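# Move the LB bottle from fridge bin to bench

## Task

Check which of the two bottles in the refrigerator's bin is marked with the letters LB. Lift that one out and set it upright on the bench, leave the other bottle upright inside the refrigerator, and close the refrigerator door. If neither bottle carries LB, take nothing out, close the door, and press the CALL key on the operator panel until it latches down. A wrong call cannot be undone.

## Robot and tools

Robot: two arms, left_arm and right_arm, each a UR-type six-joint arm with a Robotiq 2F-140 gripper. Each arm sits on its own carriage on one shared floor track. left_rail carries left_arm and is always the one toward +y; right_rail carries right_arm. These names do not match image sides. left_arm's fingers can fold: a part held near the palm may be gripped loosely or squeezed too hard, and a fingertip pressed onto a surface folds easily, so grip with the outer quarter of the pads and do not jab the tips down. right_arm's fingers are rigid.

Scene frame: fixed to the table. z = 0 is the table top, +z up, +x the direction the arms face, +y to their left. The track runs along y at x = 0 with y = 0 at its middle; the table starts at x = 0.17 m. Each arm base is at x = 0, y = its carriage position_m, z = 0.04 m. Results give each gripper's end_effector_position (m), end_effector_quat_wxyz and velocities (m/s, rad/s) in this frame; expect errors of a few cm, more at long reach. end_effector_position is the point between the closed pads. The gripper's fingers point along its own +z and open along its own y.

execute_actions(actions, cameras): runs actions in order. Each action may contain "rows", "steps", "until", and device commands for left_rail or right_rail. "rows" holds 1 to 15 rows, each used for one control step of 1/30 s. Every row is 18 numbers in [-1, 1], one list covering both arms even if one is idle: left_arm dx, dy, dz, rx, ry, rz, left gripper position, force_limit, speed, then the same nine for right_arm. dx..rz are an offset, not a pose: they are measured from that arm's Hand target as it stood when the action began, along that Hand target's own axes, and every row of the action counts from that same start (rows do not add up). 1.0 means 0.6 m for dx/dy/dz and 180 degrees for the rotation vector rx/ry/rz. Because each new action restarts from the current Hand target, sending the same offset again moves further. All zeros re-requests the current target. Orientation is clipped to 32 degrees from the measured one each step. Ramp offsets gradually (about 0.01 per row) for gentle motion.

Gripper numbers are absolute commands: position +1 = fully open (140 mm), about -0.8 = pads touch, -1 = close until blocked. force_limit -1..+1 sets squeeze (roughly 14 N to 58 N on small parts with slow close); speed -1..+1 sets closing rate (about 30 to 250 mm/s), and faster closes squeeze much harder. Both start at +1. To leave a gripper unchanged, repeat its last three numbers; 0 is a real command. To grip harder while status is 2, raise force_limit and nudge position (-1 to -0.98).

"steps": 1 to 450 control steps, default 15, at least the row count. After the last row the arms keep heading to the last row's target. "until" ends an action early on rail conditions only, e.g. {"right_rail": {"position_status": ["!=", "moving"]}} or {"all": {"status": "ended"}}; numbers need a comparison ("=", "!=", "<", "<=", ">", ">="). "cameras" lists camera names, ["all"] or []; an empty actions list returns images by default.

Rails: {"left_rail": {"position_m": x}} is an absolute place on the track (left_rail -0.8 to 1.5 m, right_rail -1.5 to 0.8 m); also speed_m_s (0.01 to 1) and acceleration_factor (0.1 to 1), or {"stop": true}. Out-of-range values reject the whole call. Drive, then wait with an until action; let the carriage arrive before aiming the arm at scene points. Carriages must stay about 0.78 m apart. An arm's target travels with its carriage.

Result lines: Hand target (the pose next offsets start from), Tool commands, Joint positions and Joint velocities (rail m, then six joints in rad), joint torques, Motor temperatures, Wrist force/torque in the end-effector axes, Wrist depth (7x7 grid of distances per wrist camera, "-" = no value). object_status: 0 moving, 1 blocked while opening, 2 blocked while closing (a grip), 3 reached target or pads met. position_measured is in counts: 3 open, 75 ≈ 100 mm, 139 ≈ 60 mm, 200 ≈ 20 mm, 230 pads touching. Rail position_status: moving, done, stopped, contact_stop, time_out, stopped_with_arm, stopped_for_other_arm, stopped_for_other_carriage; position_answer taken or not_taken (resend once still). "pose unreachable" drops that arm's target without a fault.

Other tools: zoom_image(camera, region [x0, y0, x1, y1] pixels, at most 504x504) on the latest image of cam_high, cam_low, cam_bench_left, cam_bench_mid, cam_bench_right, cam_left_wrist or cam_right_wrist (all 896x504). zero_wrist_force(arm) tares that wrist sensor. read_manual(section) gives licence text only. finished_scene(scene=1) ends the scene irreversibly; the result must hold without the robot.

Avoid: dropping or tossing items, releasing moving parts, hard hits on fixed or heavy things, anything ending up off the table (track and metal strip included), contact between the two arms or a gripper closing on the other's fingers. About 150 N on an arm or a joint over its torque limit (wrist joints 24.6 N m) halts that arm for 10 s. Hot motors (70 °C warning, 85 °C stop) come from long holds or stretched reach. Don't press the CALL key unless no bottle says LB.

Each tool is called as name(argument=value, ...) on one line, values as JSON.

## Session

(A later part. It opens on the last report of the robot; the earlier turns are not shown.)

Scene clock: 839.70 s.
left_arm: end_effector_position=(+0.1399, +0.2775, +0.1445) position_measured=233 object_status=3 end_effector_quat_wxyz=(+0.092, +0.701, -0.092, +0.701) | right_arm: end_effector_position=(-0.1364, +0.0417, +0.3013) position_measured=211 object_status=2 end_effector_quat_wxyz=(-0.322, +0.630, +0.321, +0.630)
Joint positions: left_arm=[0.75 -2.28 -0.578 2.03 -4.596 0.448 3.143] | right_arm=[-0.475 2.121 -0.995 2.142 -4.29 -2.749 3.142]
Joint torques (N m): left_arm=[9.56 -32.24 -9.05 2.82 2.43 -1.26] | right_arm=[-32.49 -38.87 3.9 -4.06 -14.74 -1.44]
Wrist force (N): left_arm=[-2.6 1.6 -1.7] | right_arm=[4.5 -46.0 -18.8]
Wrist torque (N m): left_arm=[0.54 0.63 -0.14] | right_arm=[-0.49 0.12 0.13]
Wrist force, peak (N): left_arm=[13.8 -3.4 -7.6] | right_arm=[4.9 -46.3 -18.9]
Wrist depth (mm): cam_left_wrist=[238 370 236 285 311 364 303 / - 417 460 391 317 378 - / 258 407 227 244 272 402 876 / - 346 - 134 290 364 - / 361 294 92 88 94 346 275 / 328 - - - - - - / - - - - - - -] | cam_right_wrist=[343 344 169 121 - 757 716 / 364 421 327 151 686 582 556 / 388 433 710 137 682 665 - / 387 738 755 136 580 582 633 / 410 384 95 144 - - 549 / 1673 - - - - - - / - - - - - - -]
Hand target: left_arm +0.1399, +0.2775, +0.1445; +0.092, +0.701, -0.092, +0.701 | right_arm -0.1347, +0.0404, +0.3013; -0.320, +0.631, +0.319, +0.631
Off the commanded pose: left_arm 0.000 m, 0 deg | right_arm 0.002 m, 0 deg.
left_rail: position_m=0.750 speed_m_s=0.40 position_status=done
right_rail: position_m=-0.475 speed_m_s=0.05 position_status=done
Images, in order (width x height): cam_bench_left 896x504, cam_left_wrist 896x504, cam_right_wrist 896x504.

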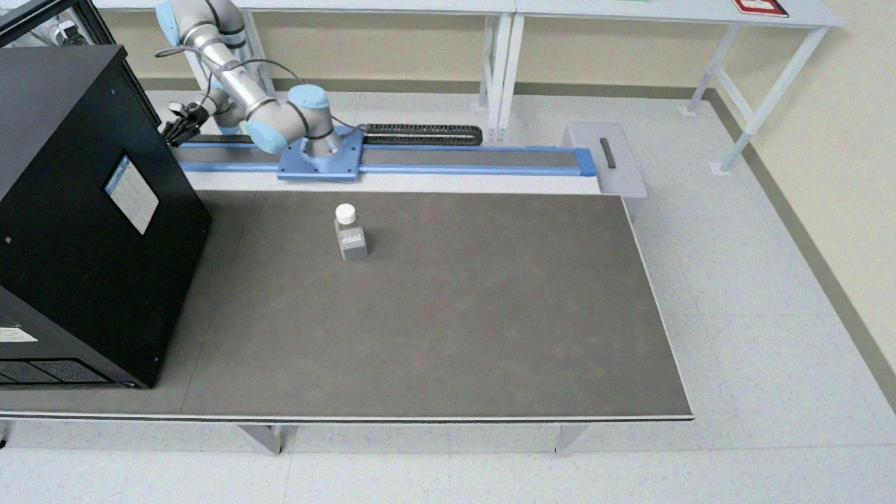

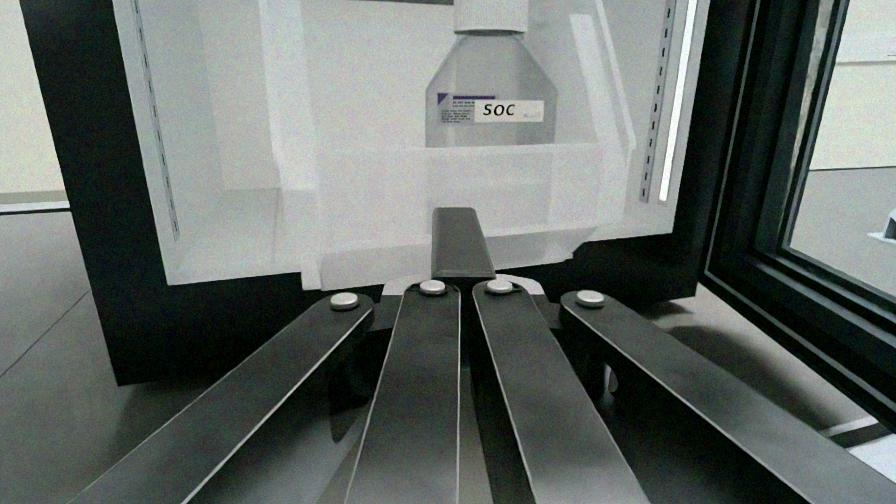

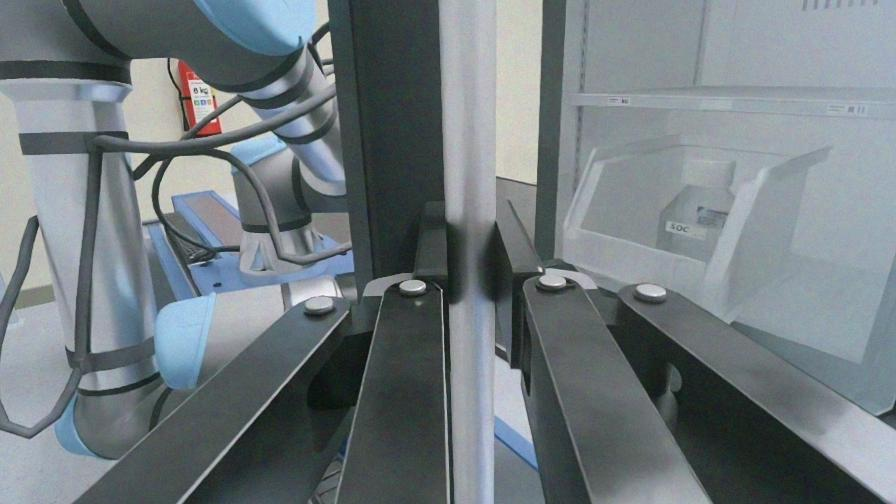

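execute_actions(actions=[{"rows":[[0,-0.008,0.03,0,0,0,-1,0,0,0,0,0,0,0,0,-1,0,-1],[0,-0.016,0.06,0,0,0,-1,0,0,0,0,0,0,0,0,-1,0,-1],[0,-0.025,0.09,0,0,0,-1,0,0,0,0,0,0,0,0,-1,0,-1]],"steps":25},{"rows":[[0,-0.001,0.005,0,0,0,-1,0,0,0,0,0,0,0,0,-1,0,-1],[0,-0.003,0.01,0,0,0,-1,0,0,0,0,0,0,0,0,-1,0,-1],[0,-0.004,0.015,0,0,0,-1,0,0,0,0,0,0,0,0,-1,0,-1],[0,-0.005,0.02,0,0,0,-1,0,0,0,0,0,0,0,0,-1,0,-1],[0,-0.007,0.025,0,0,0,-1,0,0,0,0,0,0,0,0,-1,0,-1],[0,-0.008,0.03,0,0,0,-1,0,0,0,0,0,0,0,0,-1,0,-1],[0,-0.009,0.035,0,0,0,-1,0,0,0,0,0,0,0,0,-1,0,-1],[0,-0.011,0.04,0,0,0,-1,0,0,0,0,0,0,0,0,-1,0,-1],[0,-0.012,0.045,0,0,0,-1,0,0,0,0,0,0,0,0,-1,0,-1],[0,-0.013,0.05,0,0,0,-1,0,0,0,0,0,0,0,0,-1,0,-1],[0,-0.015,0.055,0,0,0,-1,0,0,0,0,0,0,0,0,-1,0,-1],[0,-0.016,0.06,0,0,0,-1,0,0,0,0,0,0,0,0,-1,0,-1],[0,-0.017,0.065,0,0,0,-1,0,0,0,0,0,0,0,0,-1,0,-1],[0,-0.019,0.07,0,0,0,-1,0,0,0,0,0,0,0,0,-1,0,-1],[0,-0.02,0.075,0,0,0,-1,0,0,0,0,0,0,0,0,-1,0,-1]],"steps":20},{"rows":[[0,-0.001,0.005,0,0,0,-1,0,0,0,0,0,0,0,0,-1,0,-1],[0,-0.003,0.01,0,0,0,-1,0,0,0,0,0,0,0,0,-1,0,-1],[0,-0.004,0.015,0,0,0,-1,0,0,0,0,0,0,0,0,-1,0,-1],[0,-0.005,0.02,0,0,0,-1,0,0,0,0,0,0,0,0,-1,0,-1],[0,-0.007,0.025,0,0,0,-1,0,0,0,0,0,0,0,0,-1,0,-1],[0,-0.008,0.03,0,0,0,-1,0,0,0,0,0,0,0,0,-1,0,-1],[0,-0.009,0.035,0,0,0,-1,0,0,0,0,0,0,0,0,-1,0,-1],[0,-0.011,0.04,0,0,0,-1,0,0,0,0,0,0,0,0,-1,0,-1],[0,-0.012,0.045,0,0,0,-1,0,0,0,0,0,0,0,0,-1,0,-1],[0,-0.013,0.05,0,0,0,-1,0,0,0,0,0,0,0,0,-1,0,-1],[0,-0.015,0.055,0,0,0,-1,0,0,0,0,0,0,0,0,-1,0,-1],[0,-0.016,0.06,0,0,0,-1,0,0,0,0,0,0,0,0,-1,0,-1]],"steps":25}], cameras=["cam_left_wrist","cam_right_wrist"])

Scene clock: 856.60 s.
left_arm: end_effector_position=(+0.1757, +0.2783, +0.1445) position_measured=233 object_status=3 end_effector_quat_wxyz=(+0.092, +0.701, -0.092, +0.701) | right_arm: end_effector_position=(-0.1364, +0.0417, +0.3013) position_measured=211 object_status=2 end_effector_quat_wxyz=(-0.322, +0.630, +0.321, +0.630)
Joint positions: left_arm=[0.75 -2.21 -0.581 2.066 -4.628 0.379 3.143] | right_arm=[-0.475 2.121 -0.995 2.142 -4.29 -2.749 3.142]
Joint torques (N m): left_arm=[-9.9 -31.13 -9.62 2.97 2.06 -1] | right_arm=[-32.74 -39.12 3.95 -3.93 -14.82 -1.42]
Wrist force (N): left_arm=[-2.5 1.6 -1.4] | right_arm=[4.9 -45.9 -18.7]
Wrist torque (N m): left_arm=[0.54 0.59 -0.14] | right_arm=[-0.47 0.06 0.13]
Wrist force, peak (N): left_arm=[-2.1 3.3 -6.2] | right_arm=[4.5 -46.3 -18.8]
Wrist depth (mm): cam_left_wrist=[210 310 204 447 - 341 286 / 218 - 198 461 255 353 305 / - - 195 208 233 345 324 / - 348 203 148 245 350 320 / 249 - 94 88 94 330 287 / - - - - - - 329 / - - - - - - -] | cam_right_wrist=[340 352 335 122 - - - / 358 - 188 153 718 595 532 / 383 740 702 158 - - 641 / 391 433 742 139 559 - 648 / 1975 416 91 144 - - 547 / - - - - - - - / - - - - - - -]
Hand target: left_arm +0.1757, +0.2783, +0.1445; +0.092, +0.701, -0.092, +0.701 (not the last commanded pose) | right_arm -0.1347, +0.0404, +0.3013; -0.320, +0.631, +0.319, +0.631
Off the commanded pose: left_arm 0.032 m, 0 deg | right_arm 0.002 m, 0 deg.
left_rail: position_m=0.750 speed_m_s=0.40 position_status=done
right_rail: position_m=-0.475 speed_m_s=0.05 position_status=done
pose unreachable (left arm): on one or more control steps of this call, first in action 0 (counted from 0), this arm could not follow its commanded pose, so it was not sent that pose on those steps. It may still have moved: this result reports where it is.
cause: moving toward the commanded pose would bring a part of the arm (just beyond joint 5 (wrist 1)) too close to the robot's own body.
Images, in order (width x height): cam_left_wrist 896x504, cam_right_wrist 896x504.

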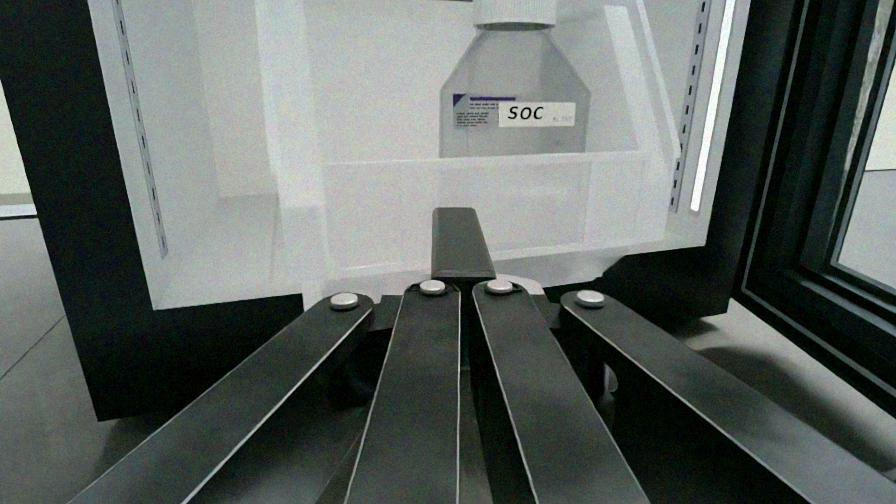

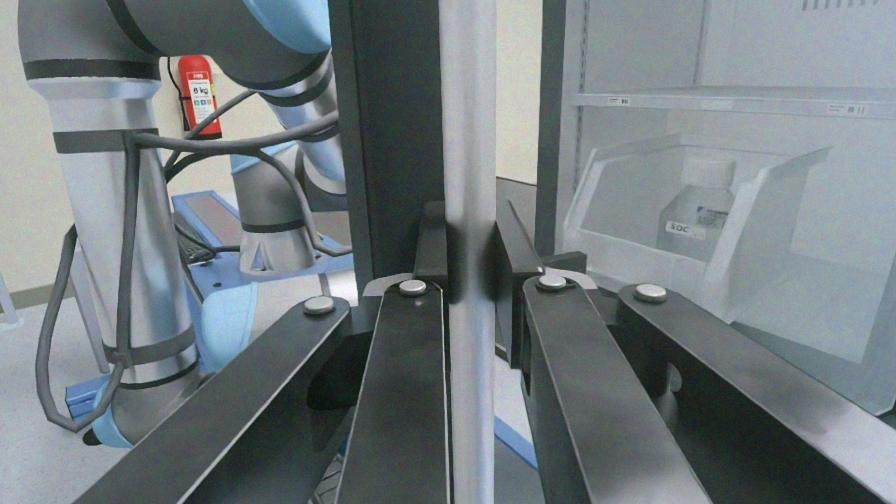

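execute_actions(actions=[{"rows":[[0.015,0,0,0,-0.07,0,-1,0,0,0,0,0,0,0,0,-1,0,-1],[0.028,0,0,0,-0.139,0,-1,0,0,0,0,0,0,0,0,-1,0,-1]],"steps":30},{"rows":[[0.003,-0.002,0.007,0,0,0,-1,0,0,0,0,0,0,0,0,-1,0,-1],[0.007,-0.004,0.015,0,0,0,-1,0,0,0,0,0,0,0,0,-1,0,-1],[0.01,-0.006,0.022,0,0,0,-1,0,0,0,0,0,0,0,0,-1,0,-1],[0.013,-0.009,0.029,0,0,0,-1,0,0,0,0,0,0,0,0,-1,0,-1],[0.017,-0.011,0.036,0,0,0,-1,0,0,0,0,0,0,0,0,-1,0,-1],[0.02,-0.013,0.044,0,0,0,-1,0,0,0,0,0,0,0,0,-1,0,-1],[0.024,-0.015,0.051,0,0,0,-1,0,0,0,0,0,0,0,0,-1,0,-1],[0.027,-0.017,0.058,0,0,0,-1,0,0,0,0,0,0,0,0,-1,0,-1]],"steps":15},{"rows":[[0.002,-0.001,0.005,0,0,0,-1,0,0,0,0,0,0,0,0,-1,0,-1],[0.005,-0.003,0.01,0,0,0,-1,0,0,0,0,0,0,0,0,-1,0,-1],[0.007,-0.004,0.015,0,0,0,-1,0,0,0,0,0,0,0,0,-1,0,-1],[0.009,-0.006,0.02,0,0,0,-1,0,0,0,0,0,0,0,0,-1,0,-1],[0.012,-0.007,0.025,0,0,0,-1,0,0,0,0,0,0,0,0,-1,0,-1],[0.014,-0.009,0.03,0,0,0,-1,0,0,0,0,0,0,0,0,-1,0,-1],[0.017,-0.011,0.036,0,0,0,-1,0,0,0,0,0,0,0,0,-1,0,-1],[0.02,-0.012,0.042,0,0,0,-1,0,0,0,0,0,0,0,0,-1,0,-1],[0.022,-0.014,0.048,0,0,0,-1,0,0,0,0,0,0,0,0,-1,0,-1],[0.025,-0.016,0.054,0,0,0,-1,0,0,0,0,0,0,0,0,-1,0,-1],[0.028,-0.018,0.06,0,0,0,-1,0,0,0,0,0,0,0,0,-1,0,-1],[0.0305,-0.0195,0.0656,0,0,0,-1,0,0,0,0,0,0,0,0,-1,0,-1]],"steps":25}], cameras=["cam_left_wrist","cam_right_wrist"])

Scene clock: 871.70 s.
left_arm: end_effector_position=(+0.2603, +0.2784, +0.1612) position_measured=233 object_status=3 end_effector_quat_wxyz=(+0.070, +0.836, -0.109, +0.532) | right_arm: end_effector_position=(-0.1364, +0.0417, +0.3013) position_measured=211 object_status=2 end_effector_quat_wxyz=(-0.322, +0.630, +0.321, +0.630)
Joint positions: left_arm=[0.75 -1.941 -1.033 1.894 -5.342 0.45 4.457] | right_arm=[-0.475 2.121 -0.995 2.142 -4.29 -2.749 3.142]
Joint torques (N m): left_arm=[9.32 -38.52 -18.62 0.88 -0.62 1.65] | right_arm=[-31.92 -38.78 2.87 -3.63 -14.72 -1.43]
Wrist force (N): left_arm=[-2.0 1.2 -4.0] | right_arm=[4.1 -45.4 -18.4]
Wrist torque (N m): left_arm=[0.44 0.57 -0.21] | right_arm=[-0.45 0.17 0.13]
Wrist force, peak (N): left_arm=[-9.0 0.9 -2.1] | right_arm=[5.0 -46.2 -18.8]
Wrist depth (mm): cam_left_wrist=[- 301 190 387 256 196 252 / - - 154 392 306 211 269 / 195 297 158 172 184 197 299 / 183 253 169 134 201 - 286 / - 231 94 88 94 330 - / - - - - - - 284 / - - - - - - -] | cam_right_wrist=[- 338 161 121 723 763 732 / - 321 155 151 - 582 537 / - 311 313 160 634 - 653 / - 729 323 139 578 - 663 / 1849 - 91 145 - - 544 / 1811 - - - - - - / - - - - - - -]
Hand target: left_arm +0.2604, +0.2784, +0.1612; +0.070, +0.836, -0.109, +0.532 | right_arm -0.1347, +0.0404, +0.3013; -0.320, +0.631, +0.319, +0.631
Off the commanded pose: left_arm 0.000 m, 0 deg | right_arm 0.002 m, 0 deg.
left_rail: position_m=0.750 speed_m_s=0.40 position_status=done
right_rail: position_m=-0.475 speed_m_s=0.05 position_status=done
Images, in order (width x height): cam_left_wrist 896x504, cam_right_wrist 896x504.

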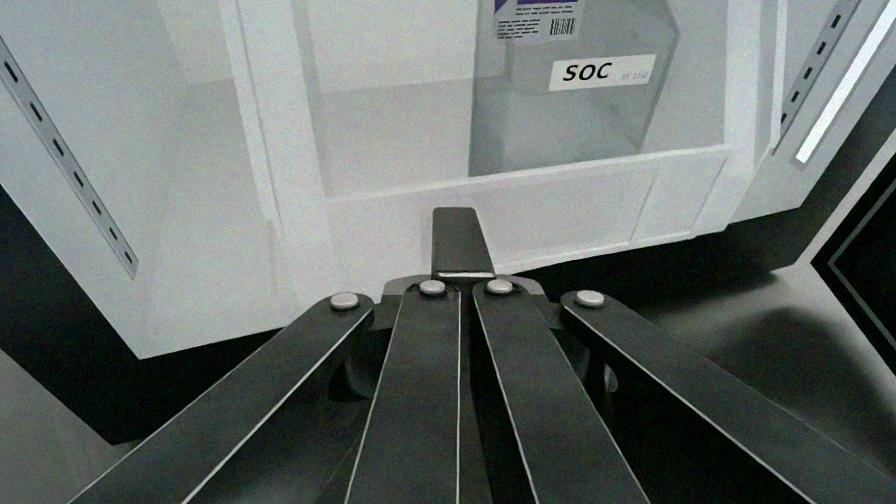

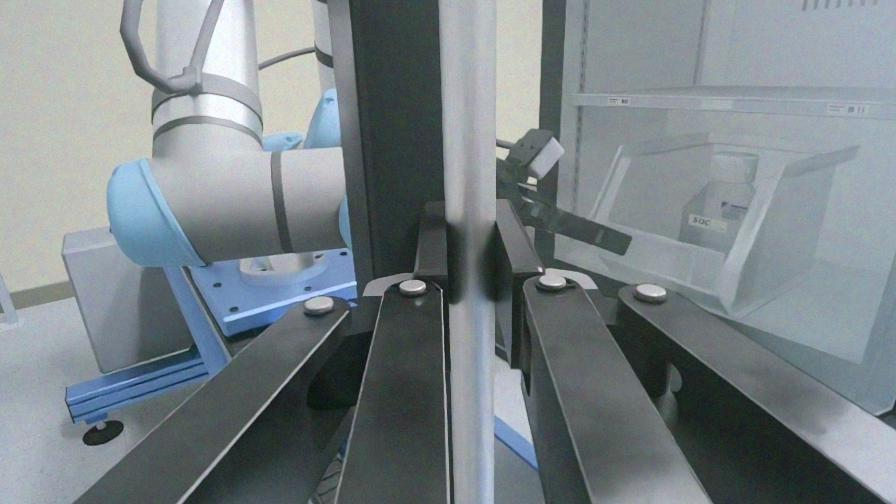

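execute_actions(actions=[{"rows":[[0.002,-0.001,0.005,0,0,0,-1,0,0,0,0,0,0,0,0,-1,0,-1],[0.005,-0.003,0.01,0,0,0,-1,0,0,0,0,0,0,0,0,-1,0,-1],[0.007,-0.004,0.015,0,0,0,-1,0,0,0,0,0,0,0,0,-1,0,-1],[0.009,-0.006,0.02,0,0,0,-1,0,0,0,0,0,0,0,0,-1,0,-1],[0.012,-0.007,0.025,0,0,0,-1,0,0,0,0,0,0,0,0,-1,0,-1],[0.014,-0.009,0.03,0,0,0,-1,0,0,0,0,0,0,0,0,-1,0,-1],[0.017,-0.011,0.036,0,0,0,-1,0,0,0,0,0,0,0,0,-1,0,-1],[0.02,-0.012,0.042,0,0,0,-1,0,0,0,0,0,0,0,0,-1,0,-1],[0.022,-0.014,0.048,0,0,0,-1,0,0,0,0,0,0,0,0,-1,0,-1],[0.025,-0.016,0.054,0,0,0,-1,0,0,0,0,0,0,0,0,-1,0,-1],[0.028,-0.018,0.06,0,0,0,-1,0,0,0,0,0,0,0,0,-1,0,-1]],"steps":25},{"rows":[[0,0,-0.02,0,0,0,-1,0,0,0,0,0,0,0,0,-1,0,-1],[0,0,-0.06,0,0,0,-1,0,0,0,0,0,0,0,0,-1,0,-1],[0,0,-0.16,0,0,0,-1,0,0,0,0,0,0,0,0,-1,0,-1]],"steps":35}], cameras=["cam_left_wrist","cam_right_wrist"])

Scene clock: 883.40 s.
left_arm: end_effector_position=(+0.2175, +0.3010, +0.2018) position_measured=233 object_status=3 end_effector_quat_wxyz=(+0.070, +0.836, -0.109, +0.532) | right_arm: end_effector_position=(-0.1363, +0.0416, +0.3014) position_measured=211 object_status=2 end_effector_quat_wxyz=(-0.322, +0.630, +0.321, +0.630)
Joint positions: left_arm=[0.75 -2.074 -1.114 1.969 -5.093 0.496 4.184] | right_arm=[-0.475 2.121 -0.995 2.142 -4.29 -2.749 3.142]
Joint torques (N m): left_arm=[-10.99 -24.35 -6.17 5.18 0.31 -1.24] | right_arm=[-32.36 -28.98 2.39 -3.38 -14.65 -1.53]
Wrist force (N): left_arm=[-1.7 1.2 -1.9] | right_arm=[6.4 -48.9 -20.0]
Wrist torque (N m): left_arm=[0.38 0.46 -0.09] | right_arm=[-0.52 0.12 0.13]
Wrist force, peak (N): left_arm=[-12.3 10.3 -34.9] | right_arm=[8.1 -49.0 -20.1]
Wrist depth (mm): cam_left_wrist=[- - 232 472 311 346 293 / 172 297 448 498 297 352 302 / 190 276 365 261 288 370 319 / - 300 320 134 346 - 348 / - - 93 88 95 - 328 / - - - - - - 342 / - - - - - - -] | cam_right_wrist=[332 367 164 121 - 763 718 / 323 332 324 152 648 580 538 / 311 314 307 134 704 - 601 / - 834 325 137 693 - 637 / 1931 1527 91 144 - 92 552 / 1739 - - - - - - / - - - - - - -]
Hand target: left_arm +0.2175, +0.3010, +0.2018; +0.070, +0.836, -0.109, +0.532 | right_arm -0.1347, +0.0404, +0.3013; -0.320, +0.631, +0.319, +0.631
Off the commanded pose: left_arm 0.000 m, 0 deg | right_arm 0.002 m, 0 deg.
left_rail: position_m=0.750 speed_m_s=0.40 position_status=done
right_rail: position_m=-0.475 speed_m_s=0.05 position_status=done
Images, in order (width x height): cam_left_wrist 896x504, cam_right_wrist 896x504.

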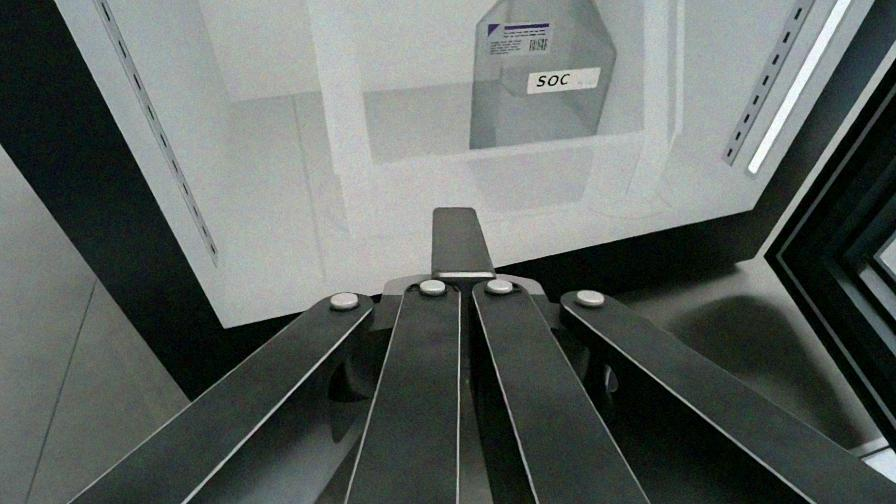

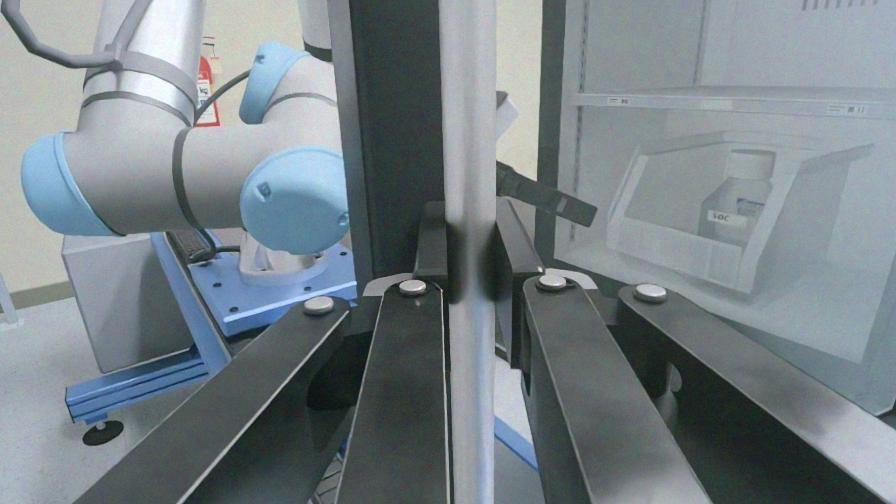

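execute_actions(actions=[{"rows":[[0,0,-0.06,0,0,0,-1,0,0,0,0,0,0,0,0,-1,0,-1],[0,0,-0.2,0,0,0,-1,0,0,0,0,0,0,0,0,-1,0,-1]],"steps":30},{"left_rail":{"position_m":1.4},"steps":150,"until":{"left_rail":{"position_status":["!=","moving"]}}},{"steps":40},{"right_rail":{"position_m":-0.35,"speed_m_s":0.06},"rows":[[0,0,0,0,0,0,-1,0,0,0,0.004,0.003,0,0,0,-1,0,-1],[0,0,0,0,0,0,-1,0,0,0,0.008,0.006,0,0,0,-1,0,-1],[0,0,0,0,0,0,-1,0,0,0,0.012,0.009,0,0,0,-1,0,-1],[0,0,0,0,0,0,-1,0,0,0,0.016,0.012,0,0,0,-1,0,-1]],"steps":30},{"rows":[[0,0,0,0,0,0,-1,0,0,0,0.007,0.005,0,0,0,-1,0,-1],[0,0,0,0,0,0,-1,0,0,0,0.014,0.01,0,0,0,-1,0,-1],[0,0,0,0,0,0,-1,0,0,0,0.021,0.016,0,0,0,-1,0,-1]],"steps":100,"until":{"right_rail":{"position_status":["!=","moving"]}}}], cameras=["cam_right_wrist"])

Scene clock: 907.93 s.
left_arm: end_effector_position=(+0.1125, +0.9791, +0.2526) position_measured=233 object_status=3 end_effector_quat_wxyz=(+0.070, +0.836, -0.109, +0.532) | right_arm: end_effector_position=(-0.1035, +0.1633, +0.3013) position_measured=211 object_status=2 end_effector_quat_wxyz=(-0.316, +0.633, +0.314, +0.633)
Joint positions: left_arm=[1.4 -2.356 -1.189 2.004 -4.707 0.67 3.773] | right_arm=[-0.35 2.058 -1.02 2.203 -4.326 -2.705 3.143]
Joint torques (N m): left_arm=[-0.31 -22.64 -13.71 3.64 -2.61 -0.93] | right_arm=[30.84 -37.94 -33.48 3.28 14.49 -1.81]
Wrist force (N): left_arm=[-1.6 1.2 -1.7] | right_arm=[-12.1 48.0 12.7]
Wrist torque (N m): left_arm=[0.40 0.43 -0.11] | right_arm=[-0.90 0.30 0.04]
Wrist force, peak (N): left_arm=[-2.1 -0.5 7.7] | right_arm=[6.0 -56.3 -18.8]
Wrist depth (mm): cam_left_wrist=[3029 3678 3218 3786 867 717 - / - 736 727 - - 692 - / - - - 595 584 - - / 517 491 - 122 515 - - / - 448 93 88 94 - - / - - - - - - 410 / - - - - - - -] | cam_right_wrist=[732 881 - 146 539 675 660 / 677 962 - 156 567 581 514 / 2284 1117 2854 163 - 650 - / 2036 1059 958 137 648 559 - / - - 91 143 - 92 430 / - - - - - - - / - - - - - - -]
Hand target: left_arm +0.1125, +0.9791, +0.2526; +0.070, +0.836, -0.109, +0.532 | right_arm -0.1068, +0.1658, +0.3013; -0.320, +0.631, +0.319, +0.631
Off the commanded pose: left_arm 0.000 m, 0 deg | right_arm 0.004 m, 1 deg.
left_rail: position_m=1.400 speed_m_s=0.40 position_status=done
right_rail: position_m=-0.350 speed_m_s=0.06 position_status=done
Images, in order (width x height): cam_right_wrist 896x504.

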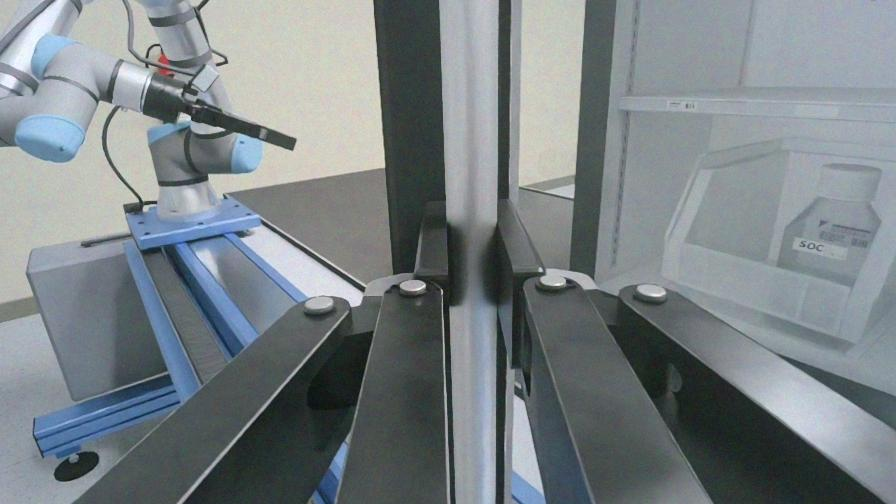

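execute_actions(actions=[{"rows":[[0,0,0,0,0,0,-1,0,0,0,0,0.005,-0.002,0,0,-1,0,-1],[0,0,0,0,0,0,-1,0,0,0,0,0.012,-0.005,0,0,-1,0,-1],[0,0,0,0,0,0,-1,0,0,0,0,0.021,-0.009,0,0,-1,0,-1],[0,0,0,0,0,0,-1,0,0,0,0,0.032,-0.013,0,0,-1,0,-1],[0,0,0,0,0,0,-1,0,0,0,0,0.043,-0.018,0,0,-1,0,-1],[0,0,0,0,0,0,-1,0,0,0,0,0.055,-0.023,0,0,-1,0,-1],[0,0,0,0,0,0,-1,0,0,0,0,0.067,-0.028,0,0,-1,0,-1],[0,0,0,0,0,0,-1,0,0,0,0,0.079,-0.033,0,0,-1,0,-1]],"steps":8},{"rows":[[0,0,0,0,0,0,-1,0,0,0,-0.002,0.013,-0.003,0,0,-1,0,-1],[0,0,0,0,0,0,-1,0,0,0,-0.004,0.026,-0.006,0,0,-1,0,-1],[0,0,0,0,0,0,-1,0,0,0,-0.006,0.039,-0.01,0,0,-1,0,-1],[0,0,0,0,0,0,-1,0,0,0,-0.008,0.052,-0.013,0,0,-1,0,-1],[0,0,0,0,0,0,-1,0,0,0,-0.01,0.065,-0.016,0,0,-1,0,-1],[0,0,0,0,0,0,-1,0,0,0,-0.012,0.078,-0.02,0,0,-1,0,-1],[0,0,0,0,0,0,-1,0,0,0,-0.014,0.091,-0.023,0,0,-1,0,-1],[0,0,0,0,0,0,-1,0,0,0,-0.016,0.104,-0.026,0,0,-1,0,-1],[0,0,0,0,0,0,-1,0,0,0,-0.018,0.117,-0.029,0,0,-1,0,-1],[0,0,0,0,0,0,-1,0,0,0,-0.02,0.13,-0.032,0,0,-1,0,-1],[0,0,0,0,0,0,-1,0,0,0,-0.022,0.143,-0.036,0,0,-1,0,-1],[0,0,0,0,0,0,-1,0,0,0,-0.0245,0.1555,-0.039,0,0,-1,0,-1]],"steps":12},{"rows":[[0,0,0,0,0,0,-1,0,0,0,0,0.013,-0.003,0,0,-1,0,-1],[0,0,0,0,0,0,-1,0,0,0,-0.001,0.026,-0.006,0,0,-1,0,-1],[0,0,0,0,0,0,-1,0,0,0,-0.001,0.039,-0.01,0,0,-1,0,-1],[0,0,0,0,0,0,-1,0,0,0,-0.002,0.052,-0.013,0,0,-1,0,-1],[0,0,0,0,0,0,-1,0,0,0,-0.002,0.065,-0.016,0,0,-1,0,-1],[0,0,0,0,0,0,-1,0,0,0,-0.003,0.078,-0.02,0,0,-1,0,-1],[0,0,0,0,0,0,-1,0,0,0,-0.003,0.091,-0.023,0,0,-1,0,-1],[0,0,0,0,0,0,-1,0,0,0,-0.003,0.104,-0.026,0,0,-1,0,-1],[0,0,0,0,0,0,-1,0,0,0,-0.004,0.116,-0.029,0,0,-1,0,-1],[0,0,0,0,0,0,-1,0,0,0,-0.004,0.128,-0.032,0,0,-1,0,-1],[0,0,0,0,0,0,-1,0,0,0,-0.005,0.139,-0.035,0,0,-1,0,-1],[0,0,0,0,0,0,-1,0,0,0,-0.005,0.148,-0.037,0,0,-1,0,-1],[0,0,0,0,0,0,-1,0,0,0,-0.005,0.157,-0.039,0,0,-1,0,-1]],"steps":28}])

Scene clock: 930.10 s.
left_arm: end_effector_position=(+0.1125, +0.9791, +0.2526) position_measured=233 object_status=3 end_effector_quat_wxyz=(+0.070, +0.836, -0.109, +0.532) | right_arm: end_effector_position=(+0.0441, +0.3441, +0.3014) position_measured=211 object_status=2 end_effector_quat_wxyz=(-0.202, +0.678, +0.201, +0.677)
Joint positions: left_arm=[1.4 -2.356 -1.189 2.004 -4.707 0.67 3.773] | right_arm=[-0.35 1.725 -0.786 1.664 -4.018 -2.717 3.144]
Joint torques (N m): left_arm=[4.47 -21.66 -19.43 1.25 -3.35 0.45] | right_arm=[12.84 -35.64 -35.03 4.6 14.17 1.32]
Wrist force (N): left_arm=[-1.9 1.2 -1.6] | right_arm=[-2.5 47.7 3.7]
Wrist torque (N m): left_arm=[0.41 0.50 -0.11] | right_arm=[-0.91 0.17 -0.14]
Wrist force, peak (N): left_arm=[-2.0 1.4 -1.8] | right_arm=[14.2 -58.8 -9.5]
Wrist depth (mm): cam_left_wrist=[3065 3259 3102 2829 4153 - - / - 773 738 426 - 672 543 / - 596 633 603 - - 539 / - - 510 118 - - - / - - 93 88 94 - - / - - - - - - 413 / - - - - - - -] | cam_right_wrist=[- - 3164 119 364 - 566 / 2207 - 2736 154 171 375 343 / - 2245 - 162 179 - - / - 896 - 134 428 571 - / 716 - 91 142 - 368 522 / 647 - - - - - - / - - - - - - -]
Hand target: left_arm +0.1125, +0.9791, +0.2526; +0.070, +0.836, -0.109, +0.532 | right_arm +0.0426, +0.3466, +0.3014; -0.205, +0.677, +0.204, +0.676
Off the commanded pose: left_arm 0.000 m, 0 deg | right_arm 0.003 m, 1 deg.
left_rail: position_m=1.400 speed_m_s=0.40 position_status=done
right_rail: position_m=-0.350 speed_m_s=0.06 position_status=done

Good. Continue C4, C5 more gently at the end.

execute_actions(actions=[{"rows":[[0,0,0,0,0,0,-1,0,0,0,0.003,0.006,-0.002,0,0,-1,0,-1],[0,0,0,0,0,0,-1,0,0,0,0.006,0.016,-0.004,0,0,-1,0,-1],[0,0,0,0,0,0,-1,0,0,0,0.008,0.028,-0.007,0,0,-1,0,-1],[0,0,0,0,0,0,-1,0,0,0,0.01,0.041,-0.01,0,0,-1,0,-1],[0,0,0,0,0,0,-1,0,0,0,0.011,0.055,-0.014,0,0,-1,0,-1],[0,0,0,0,0,0,-1,0,0,0,0.012,0.069,-0.017,0,0,-1,0,-1],[0,0,0,0,0,0,-1,0,0,0,0.013,0.083,-0.021,0,0,-1,0,-1],[0,0,0,0,0,0,-1,0,0,0,0.013,0.097,-0.024,0,0,-1,0,-1],[0,0,0,0,0,0,-1,0,0,0,0.014,0.11,-0.027,0,0,-1,0,-1],[0,0,0,0,0,0,-1,0,0,0,0.014,0.123,-0.031,0,0,-1,0,-1],[0,0,0,0,0,0,-1,0,0,0,0.015,0.136,-0.034,0,0,-1,0,-1],[0,0,0,0,0,0,-1,0,0,0,0.015,0.147,-0.037,0,0,-1,0,-1],[0,0,0,0,0,0,-1,0,0,0,0.016,0.156,-0.039,0,0,-1,0,-1]],"steps":14},{"rows":[[0,0,0,0,0,0,-1,0,0,0,0.002,0.01,-0.003,0,0,-1,0,-1],[0,0,0,0,0,0,-1,0,0,0,0.004,0.02,-0.005,0,0,-1,0,-1],[0,0,0,0,0,0,-1,0,0,0,0.006,0.03,-0.008,0,0,-1,0,-1],[0,0,0,0,0,0,-1,0,0,0,0.008,0.04,-0.01,0,0,-1,0,-1],[0,0,0,0,0,0,-1,0,0,0,0.01,0.05,-0.013,0,0,-1,0,-1],[0,0,0,0,0,0,-1,0,0,0,0.013,0.06,-0.015,0,0,-1,0,-1],[0,0,0,0,0,0,-1,0,0,0,0.015,0.07,-0.018,0,0,-1,0,-1],[0,0,0,0,0,0,-1,0,0,0,0.017,0.08,-0.02,0,0,-1,0,-1],[0,0,0,0,0,0,-1,0,0,0,0.019,0.09,-0.023,0,0,-1,0,-1],[0,0,0,0,0,0,-1,0,0,0,0.021,0.1,-0.026,0,0,-1,0,-1],[0,0,0,0,0,0,-1,0,0,0,0.023,0.11,-0.028,0,0,-1,0,-1],[0,0,0,0,0,0,-1,0,0,0,0.025,0.119,-0.031,0,0,-1,0,-1],[0,0,0,0,0,0,-1,0,0,0,0.027,0.127,-0.034,0,0,-1,0,-1],[0,0,0,0,0,0,-1,0,0,0,0.028,0.134,-0.035,0,0,-1,0,-1],[0,0,0,0,0,0,-1,0,0,0,0.029,0.138,-0.036,0,0,-1,0,-1]],"steps":30}], cameras=["cam_right_wrist"])

Scene clock: 947.20 s.
left_arm: end_effector_position=(+0.1125, +0.9791, +0.2526) position_measured=233 object_status=3 end_effector_quat_wxyz=(+0.070, +0.836, -0.109, +0.532) | right_arm: end_effector_position=(+0.2070, +0.4135, +0.3012) position_measured=211 object_status=2 end_effector_quat_wxyz=(-0.126, +0.696, +0.125, +0.696)
Joint positions: left_arm=[1.4 -2.356 -1.189 2.004 -4.707 0.67 3.773] | right_arm=[-0.35 1.496 -0.627 1.318 -3.831 -2.709 3.145]
Joint torques (N m): left_arm=[6.58 -23.06 -18.36 1.25 -3.28 1.44] | right_arm=[-28.13 -39.51 -15.03 -1.13 -14.86 -1.98]
Wrist force (N): left_arm=[-1.6 1.3 -1.7] | right_arm=[14.3 -49.0 6.6]
Wrist torque (N m): left_arm=[0.42 0.45 -0.11] | right_arm=[-1.67 0.12 -0.02]
Wrist force, peak (N): left_arm=[-2.1 1.2 -1.7] | right_arm=[29.1 -63.0 5.6]
Wrist depth (mm): cam_left_wrist=[2926 3029 2829 3786 2798 698 - / 688 - - 421 - - 532 / - - - - - - - / - - - 117 513 509 - / - - 92 88 94 450 446 / - - - - - - 408 / - - - - - - -] | cam_right_wrist=[2284 - - 117 153 - - / 2345 4689 - 124 234 270 260 / 2304 - - 131 173 391 216 / - 870 3242 136 507 492 430 / 770 - 91 142 - 277 - / - - - - - - - / - - - - - - -]
Hand target: left_arm +0.1125, +0.9791, +0.2526; +0.070, +0.836, -0.109, +0.532 | right_arm +0.2076, +0.4122, +0.3013; -0.124, +0.697, +0.123, +0.696
Off the commanded pose: left_arm 0.000 m, 0 deg | right_arm 0.001 m, 0 deg.
left_rail: position_m=1.400 speed_m_s=0.40 position_status=done
right_rail: position_m=-0.350 speed_m_s=0.06 position_status=done
Images, in order (width x height): cam_right_wrist 896x504.

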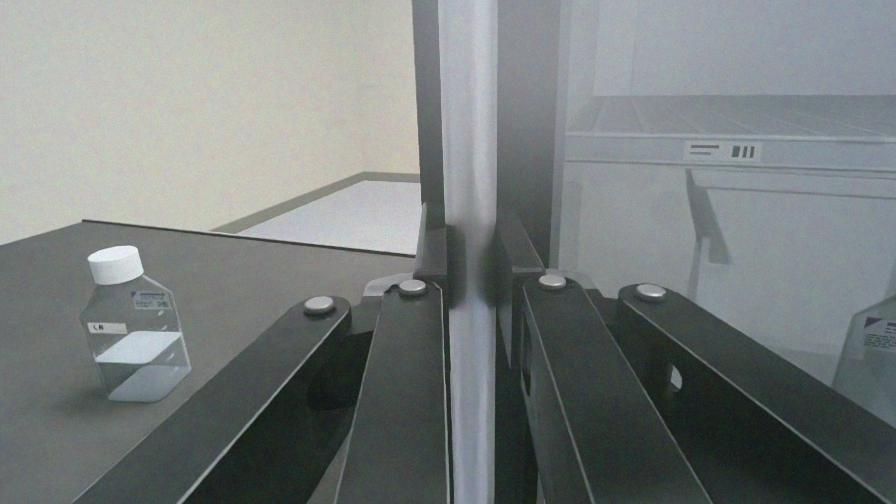

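execute_actions(actions=[{"rows":[[0,0,0,0,0,0,-1,0,0,0,0,0.004,0,0,0,-1,0,-1],[0,0,0,0,0,0,-1,0,0,0,0.001,0.008,0,0,0,-1,0,-1],[0,0,0,0,0,0,-1,0,0,0,0.001,0.013,0,0,0,-1,0,-1]],"steps":25},{"rows":[[0,0,0,0,0,0,-1,0,0,0,0,0,0,0,0,-0.2,0,-1]],"steps":60},{"rows":[[0,0,0,0,0,0,-1,0,0,0,0,-0.03,0,0,0,-0.2,0,-1],[0,0,0,0,0,0,-1,0,0,0,0,-0.1,0,0,0,-0.2,0,-1],[0,0,0,0,0,0,-1,0,0,0,0,-0.25,0,0,0,-0.2,0,-1]],"steps":40}], cameras=["cam_right_wrist","cam_bench_left"])

Scene clock: 957.47 s.
left_arm: end_effector_position=(+0.1125, +0.9791, +0.2526) position_measured=233 object_status=3 end_effector_quat_wxyz=(+0.070, +0.836, -0.109, +0.532) | right_arm: end_effector_position=(+0.0743, +0.3625, +0.3014) position_measured=154 object_status=3 end_effector_quat_wxyz=(-0.124, +0.697, +0.123, +0.696)
Joint positions: left_arm=[1.4 -2.356 -1.189 2.004 -4.707 0.67 3.773] | right_arm=[-0.35 1.707 -0.659 1.387 -3.866 -2.926 3.146]
Joint torques (N m): left_arm=[5.39 -23.88 -18.98 1.27 -3.29 1.63] | right_arm=[7.31 -57.04 -5.83 -2.79 -1.5 1.31]
Wrist force (N): left_arm=[-1.6 1.4 -1.6] | right_arm=[-3.3 -2.4 -0.2]
Wrist torque (N m): left_arm=[0.45 0.45 -0.11] | right_arm=[-0.59 0.85 -0.20]
Wrist force, peak (N): left_arm=[-2.0 1.4 -1.8] | right_arm=[14.6 -58.1 8.8]
Wrist depth (mm): cam_left_wrist=[3029 3065 3479 3259 897 703 - / - - - 433 - 707 571 / 622 588 - - - 614 - / - 500 - 118 512 - 526 / 435 - 94 88 94 - - / - - - - - - 411 / - - - - - - -] | cam_right_wrist=[- - - 273 695 637 - / - 3283 2409 291 407 376 350 / - 3283 4775 337 570 - - / 1205 - - 344 134 - - / - - 93 376 121 92 - / - - - 417 - - - / - - - - - - -]
Hand target: left_arm +0.1125, +0.9791, +0.2526; +0.070, +0.836, -0.109, +0.532 | right_arm +0.0743, +0.3625, +0.3014; -0.124, +0.697, +0.123, +0.696
Off the commanded pose: left_arm 0.000 m, 0 deg | right_arm 0.000 m, 0 deg.
left_rail: position_m=1.400 speed_m_s=0.40 position_status=done
right_rail: position_m=-0.350 speed_m_s=0.06 position_status=done
Images, in order (width x height): cam_bench_left 896x504, cam_right_wrist 896x504.

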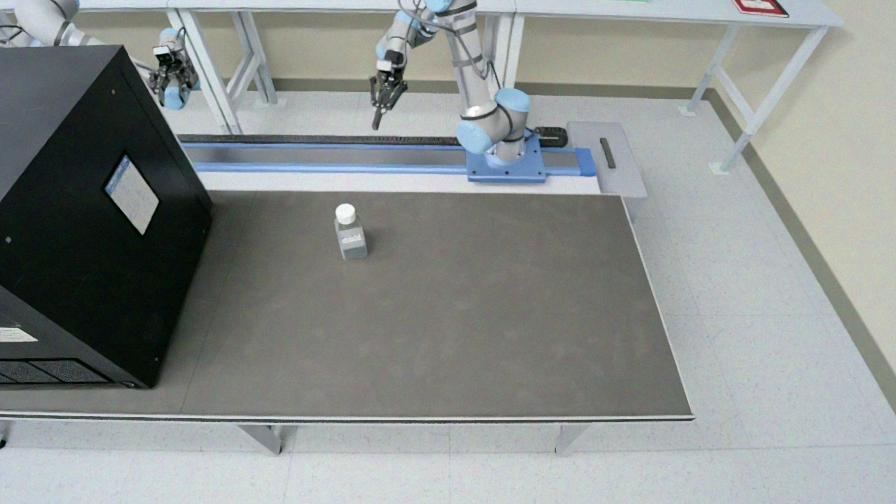

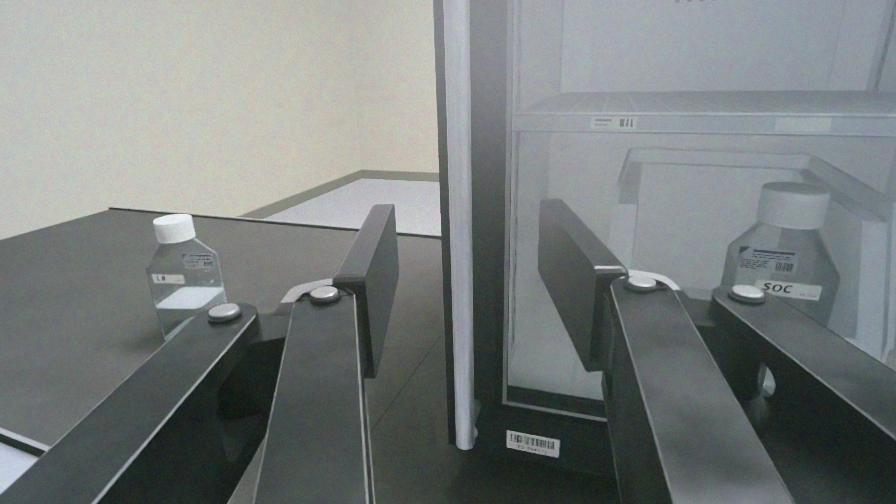

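execute_actions(actions=[], cameras=["cam_high"])

zoom_image(camera="cam_high", region=[380, 0, 500, 260])

Scene clock: 960.90 s.
left_arm: end_effector_position=(+0.1125, +0.9791, +0.2526) position_measured=233 object_status=3 end_effector_quat_wxyz=(+0.070, +0.836, -0.109, +0.532) | right_arm: end_effector_position=(+0.0743, +0.3625, +0.3014) position_measured=154 object_status=3 end_effector_quat_wxyz=(-0.124, +0.697, +0.123, +0.696)
Joint positions: left_arm=[1.4 -2.356 -1.189 2.004 -4.707 0.67 3.773] | right_arm=[-0.35 1.707 -0.659 1.387 -3.866 -2.926 3.146]
Joint velocities: within noise
Joint torques (N m): left_arm=[4.96 -22.87 -19.15 1 -3.42 1.6] | right_arm=[7.71 -56.31 -6.05 -2.67 -1.51 1.33]
Motor temperatures (°C): left_arm=[28 24 25 36 38 29] | right_arm=[25 25 29 33 34 37]
Wrist force (N): left_arm=[-1.7 1.1 -1.8] | right_arm=[-3.2 -2.7 -0.4]
Wrist torque (N m): left_arm=[0.38 0.47 -0.11] | right_arm=[-0.64 0.83 -0.20]
Wrist force, peak (N): left_arm=[-2.0 1.2 -1.7] | right_arm=[-3.6 -3.0 -0.4]
Wrist depth (mm): cam_left_wrist=[2994 3029 2682 3178 950 653 - / - - - 421 - - 593 / 595 628 - - 614 626 - / 501 - - 118 521 - 515 / - 446 94 88 94 - - / - - - - - - 411 / - - - - - - -] | cam_right_wrist=[2304 - 4607 276 634 - - / - 3090 - 289 391 559 350 / - 2794 4607 335 - - 551 / - - - 352 134 - - / 768 - 93 379 121 92 - / - - - 407 - - - / - - - 442 - - -]
Hand target: left_arm +0.1125, +0.9791, +0.2526; +0.070, +0.836, -0.109, +0.532 | right_arm +0.0743, +0.3625, +0.3014; -0.124, +0.697, +0.123, +0.696
Tool commands: left_gripper/position=-1.0 left_gripper/force_limit=+0.0 left_gripper/speed=+0.0 right_gripper/position=-0.2 right_gripper/force_limit=+0.0 right_gripper/speed=-1.0
Off the commanded pose: left_arm 0.000 m, 0 deg | right_arm 0.000 m, 0 deg.
left_rail: position_m=1.400 speed_m_s=0.40 position_status=done
right_rail: position_m=-0.350 speed_m_s=0.06 position_status=done
Images, in order (width x height): cam_high 896x504.

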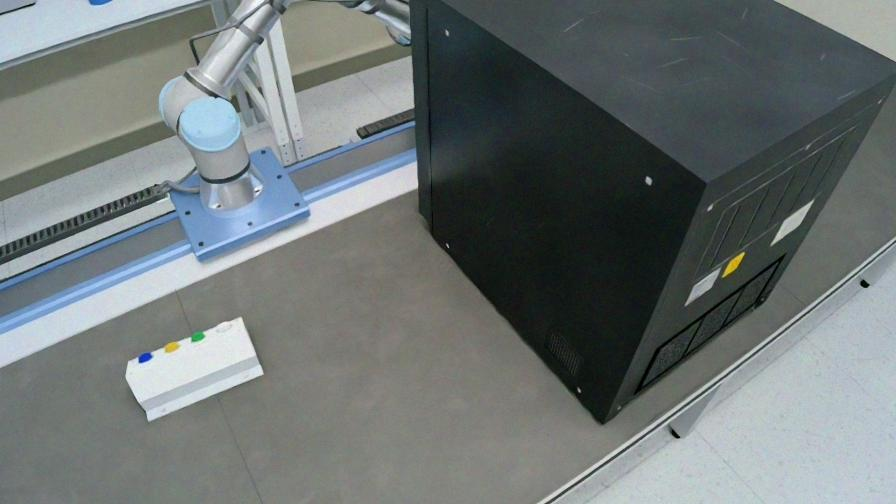

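Scaled by 1.938.

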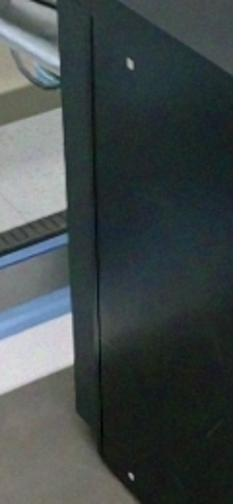

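finished_scene()

The scene is finished: the task was done.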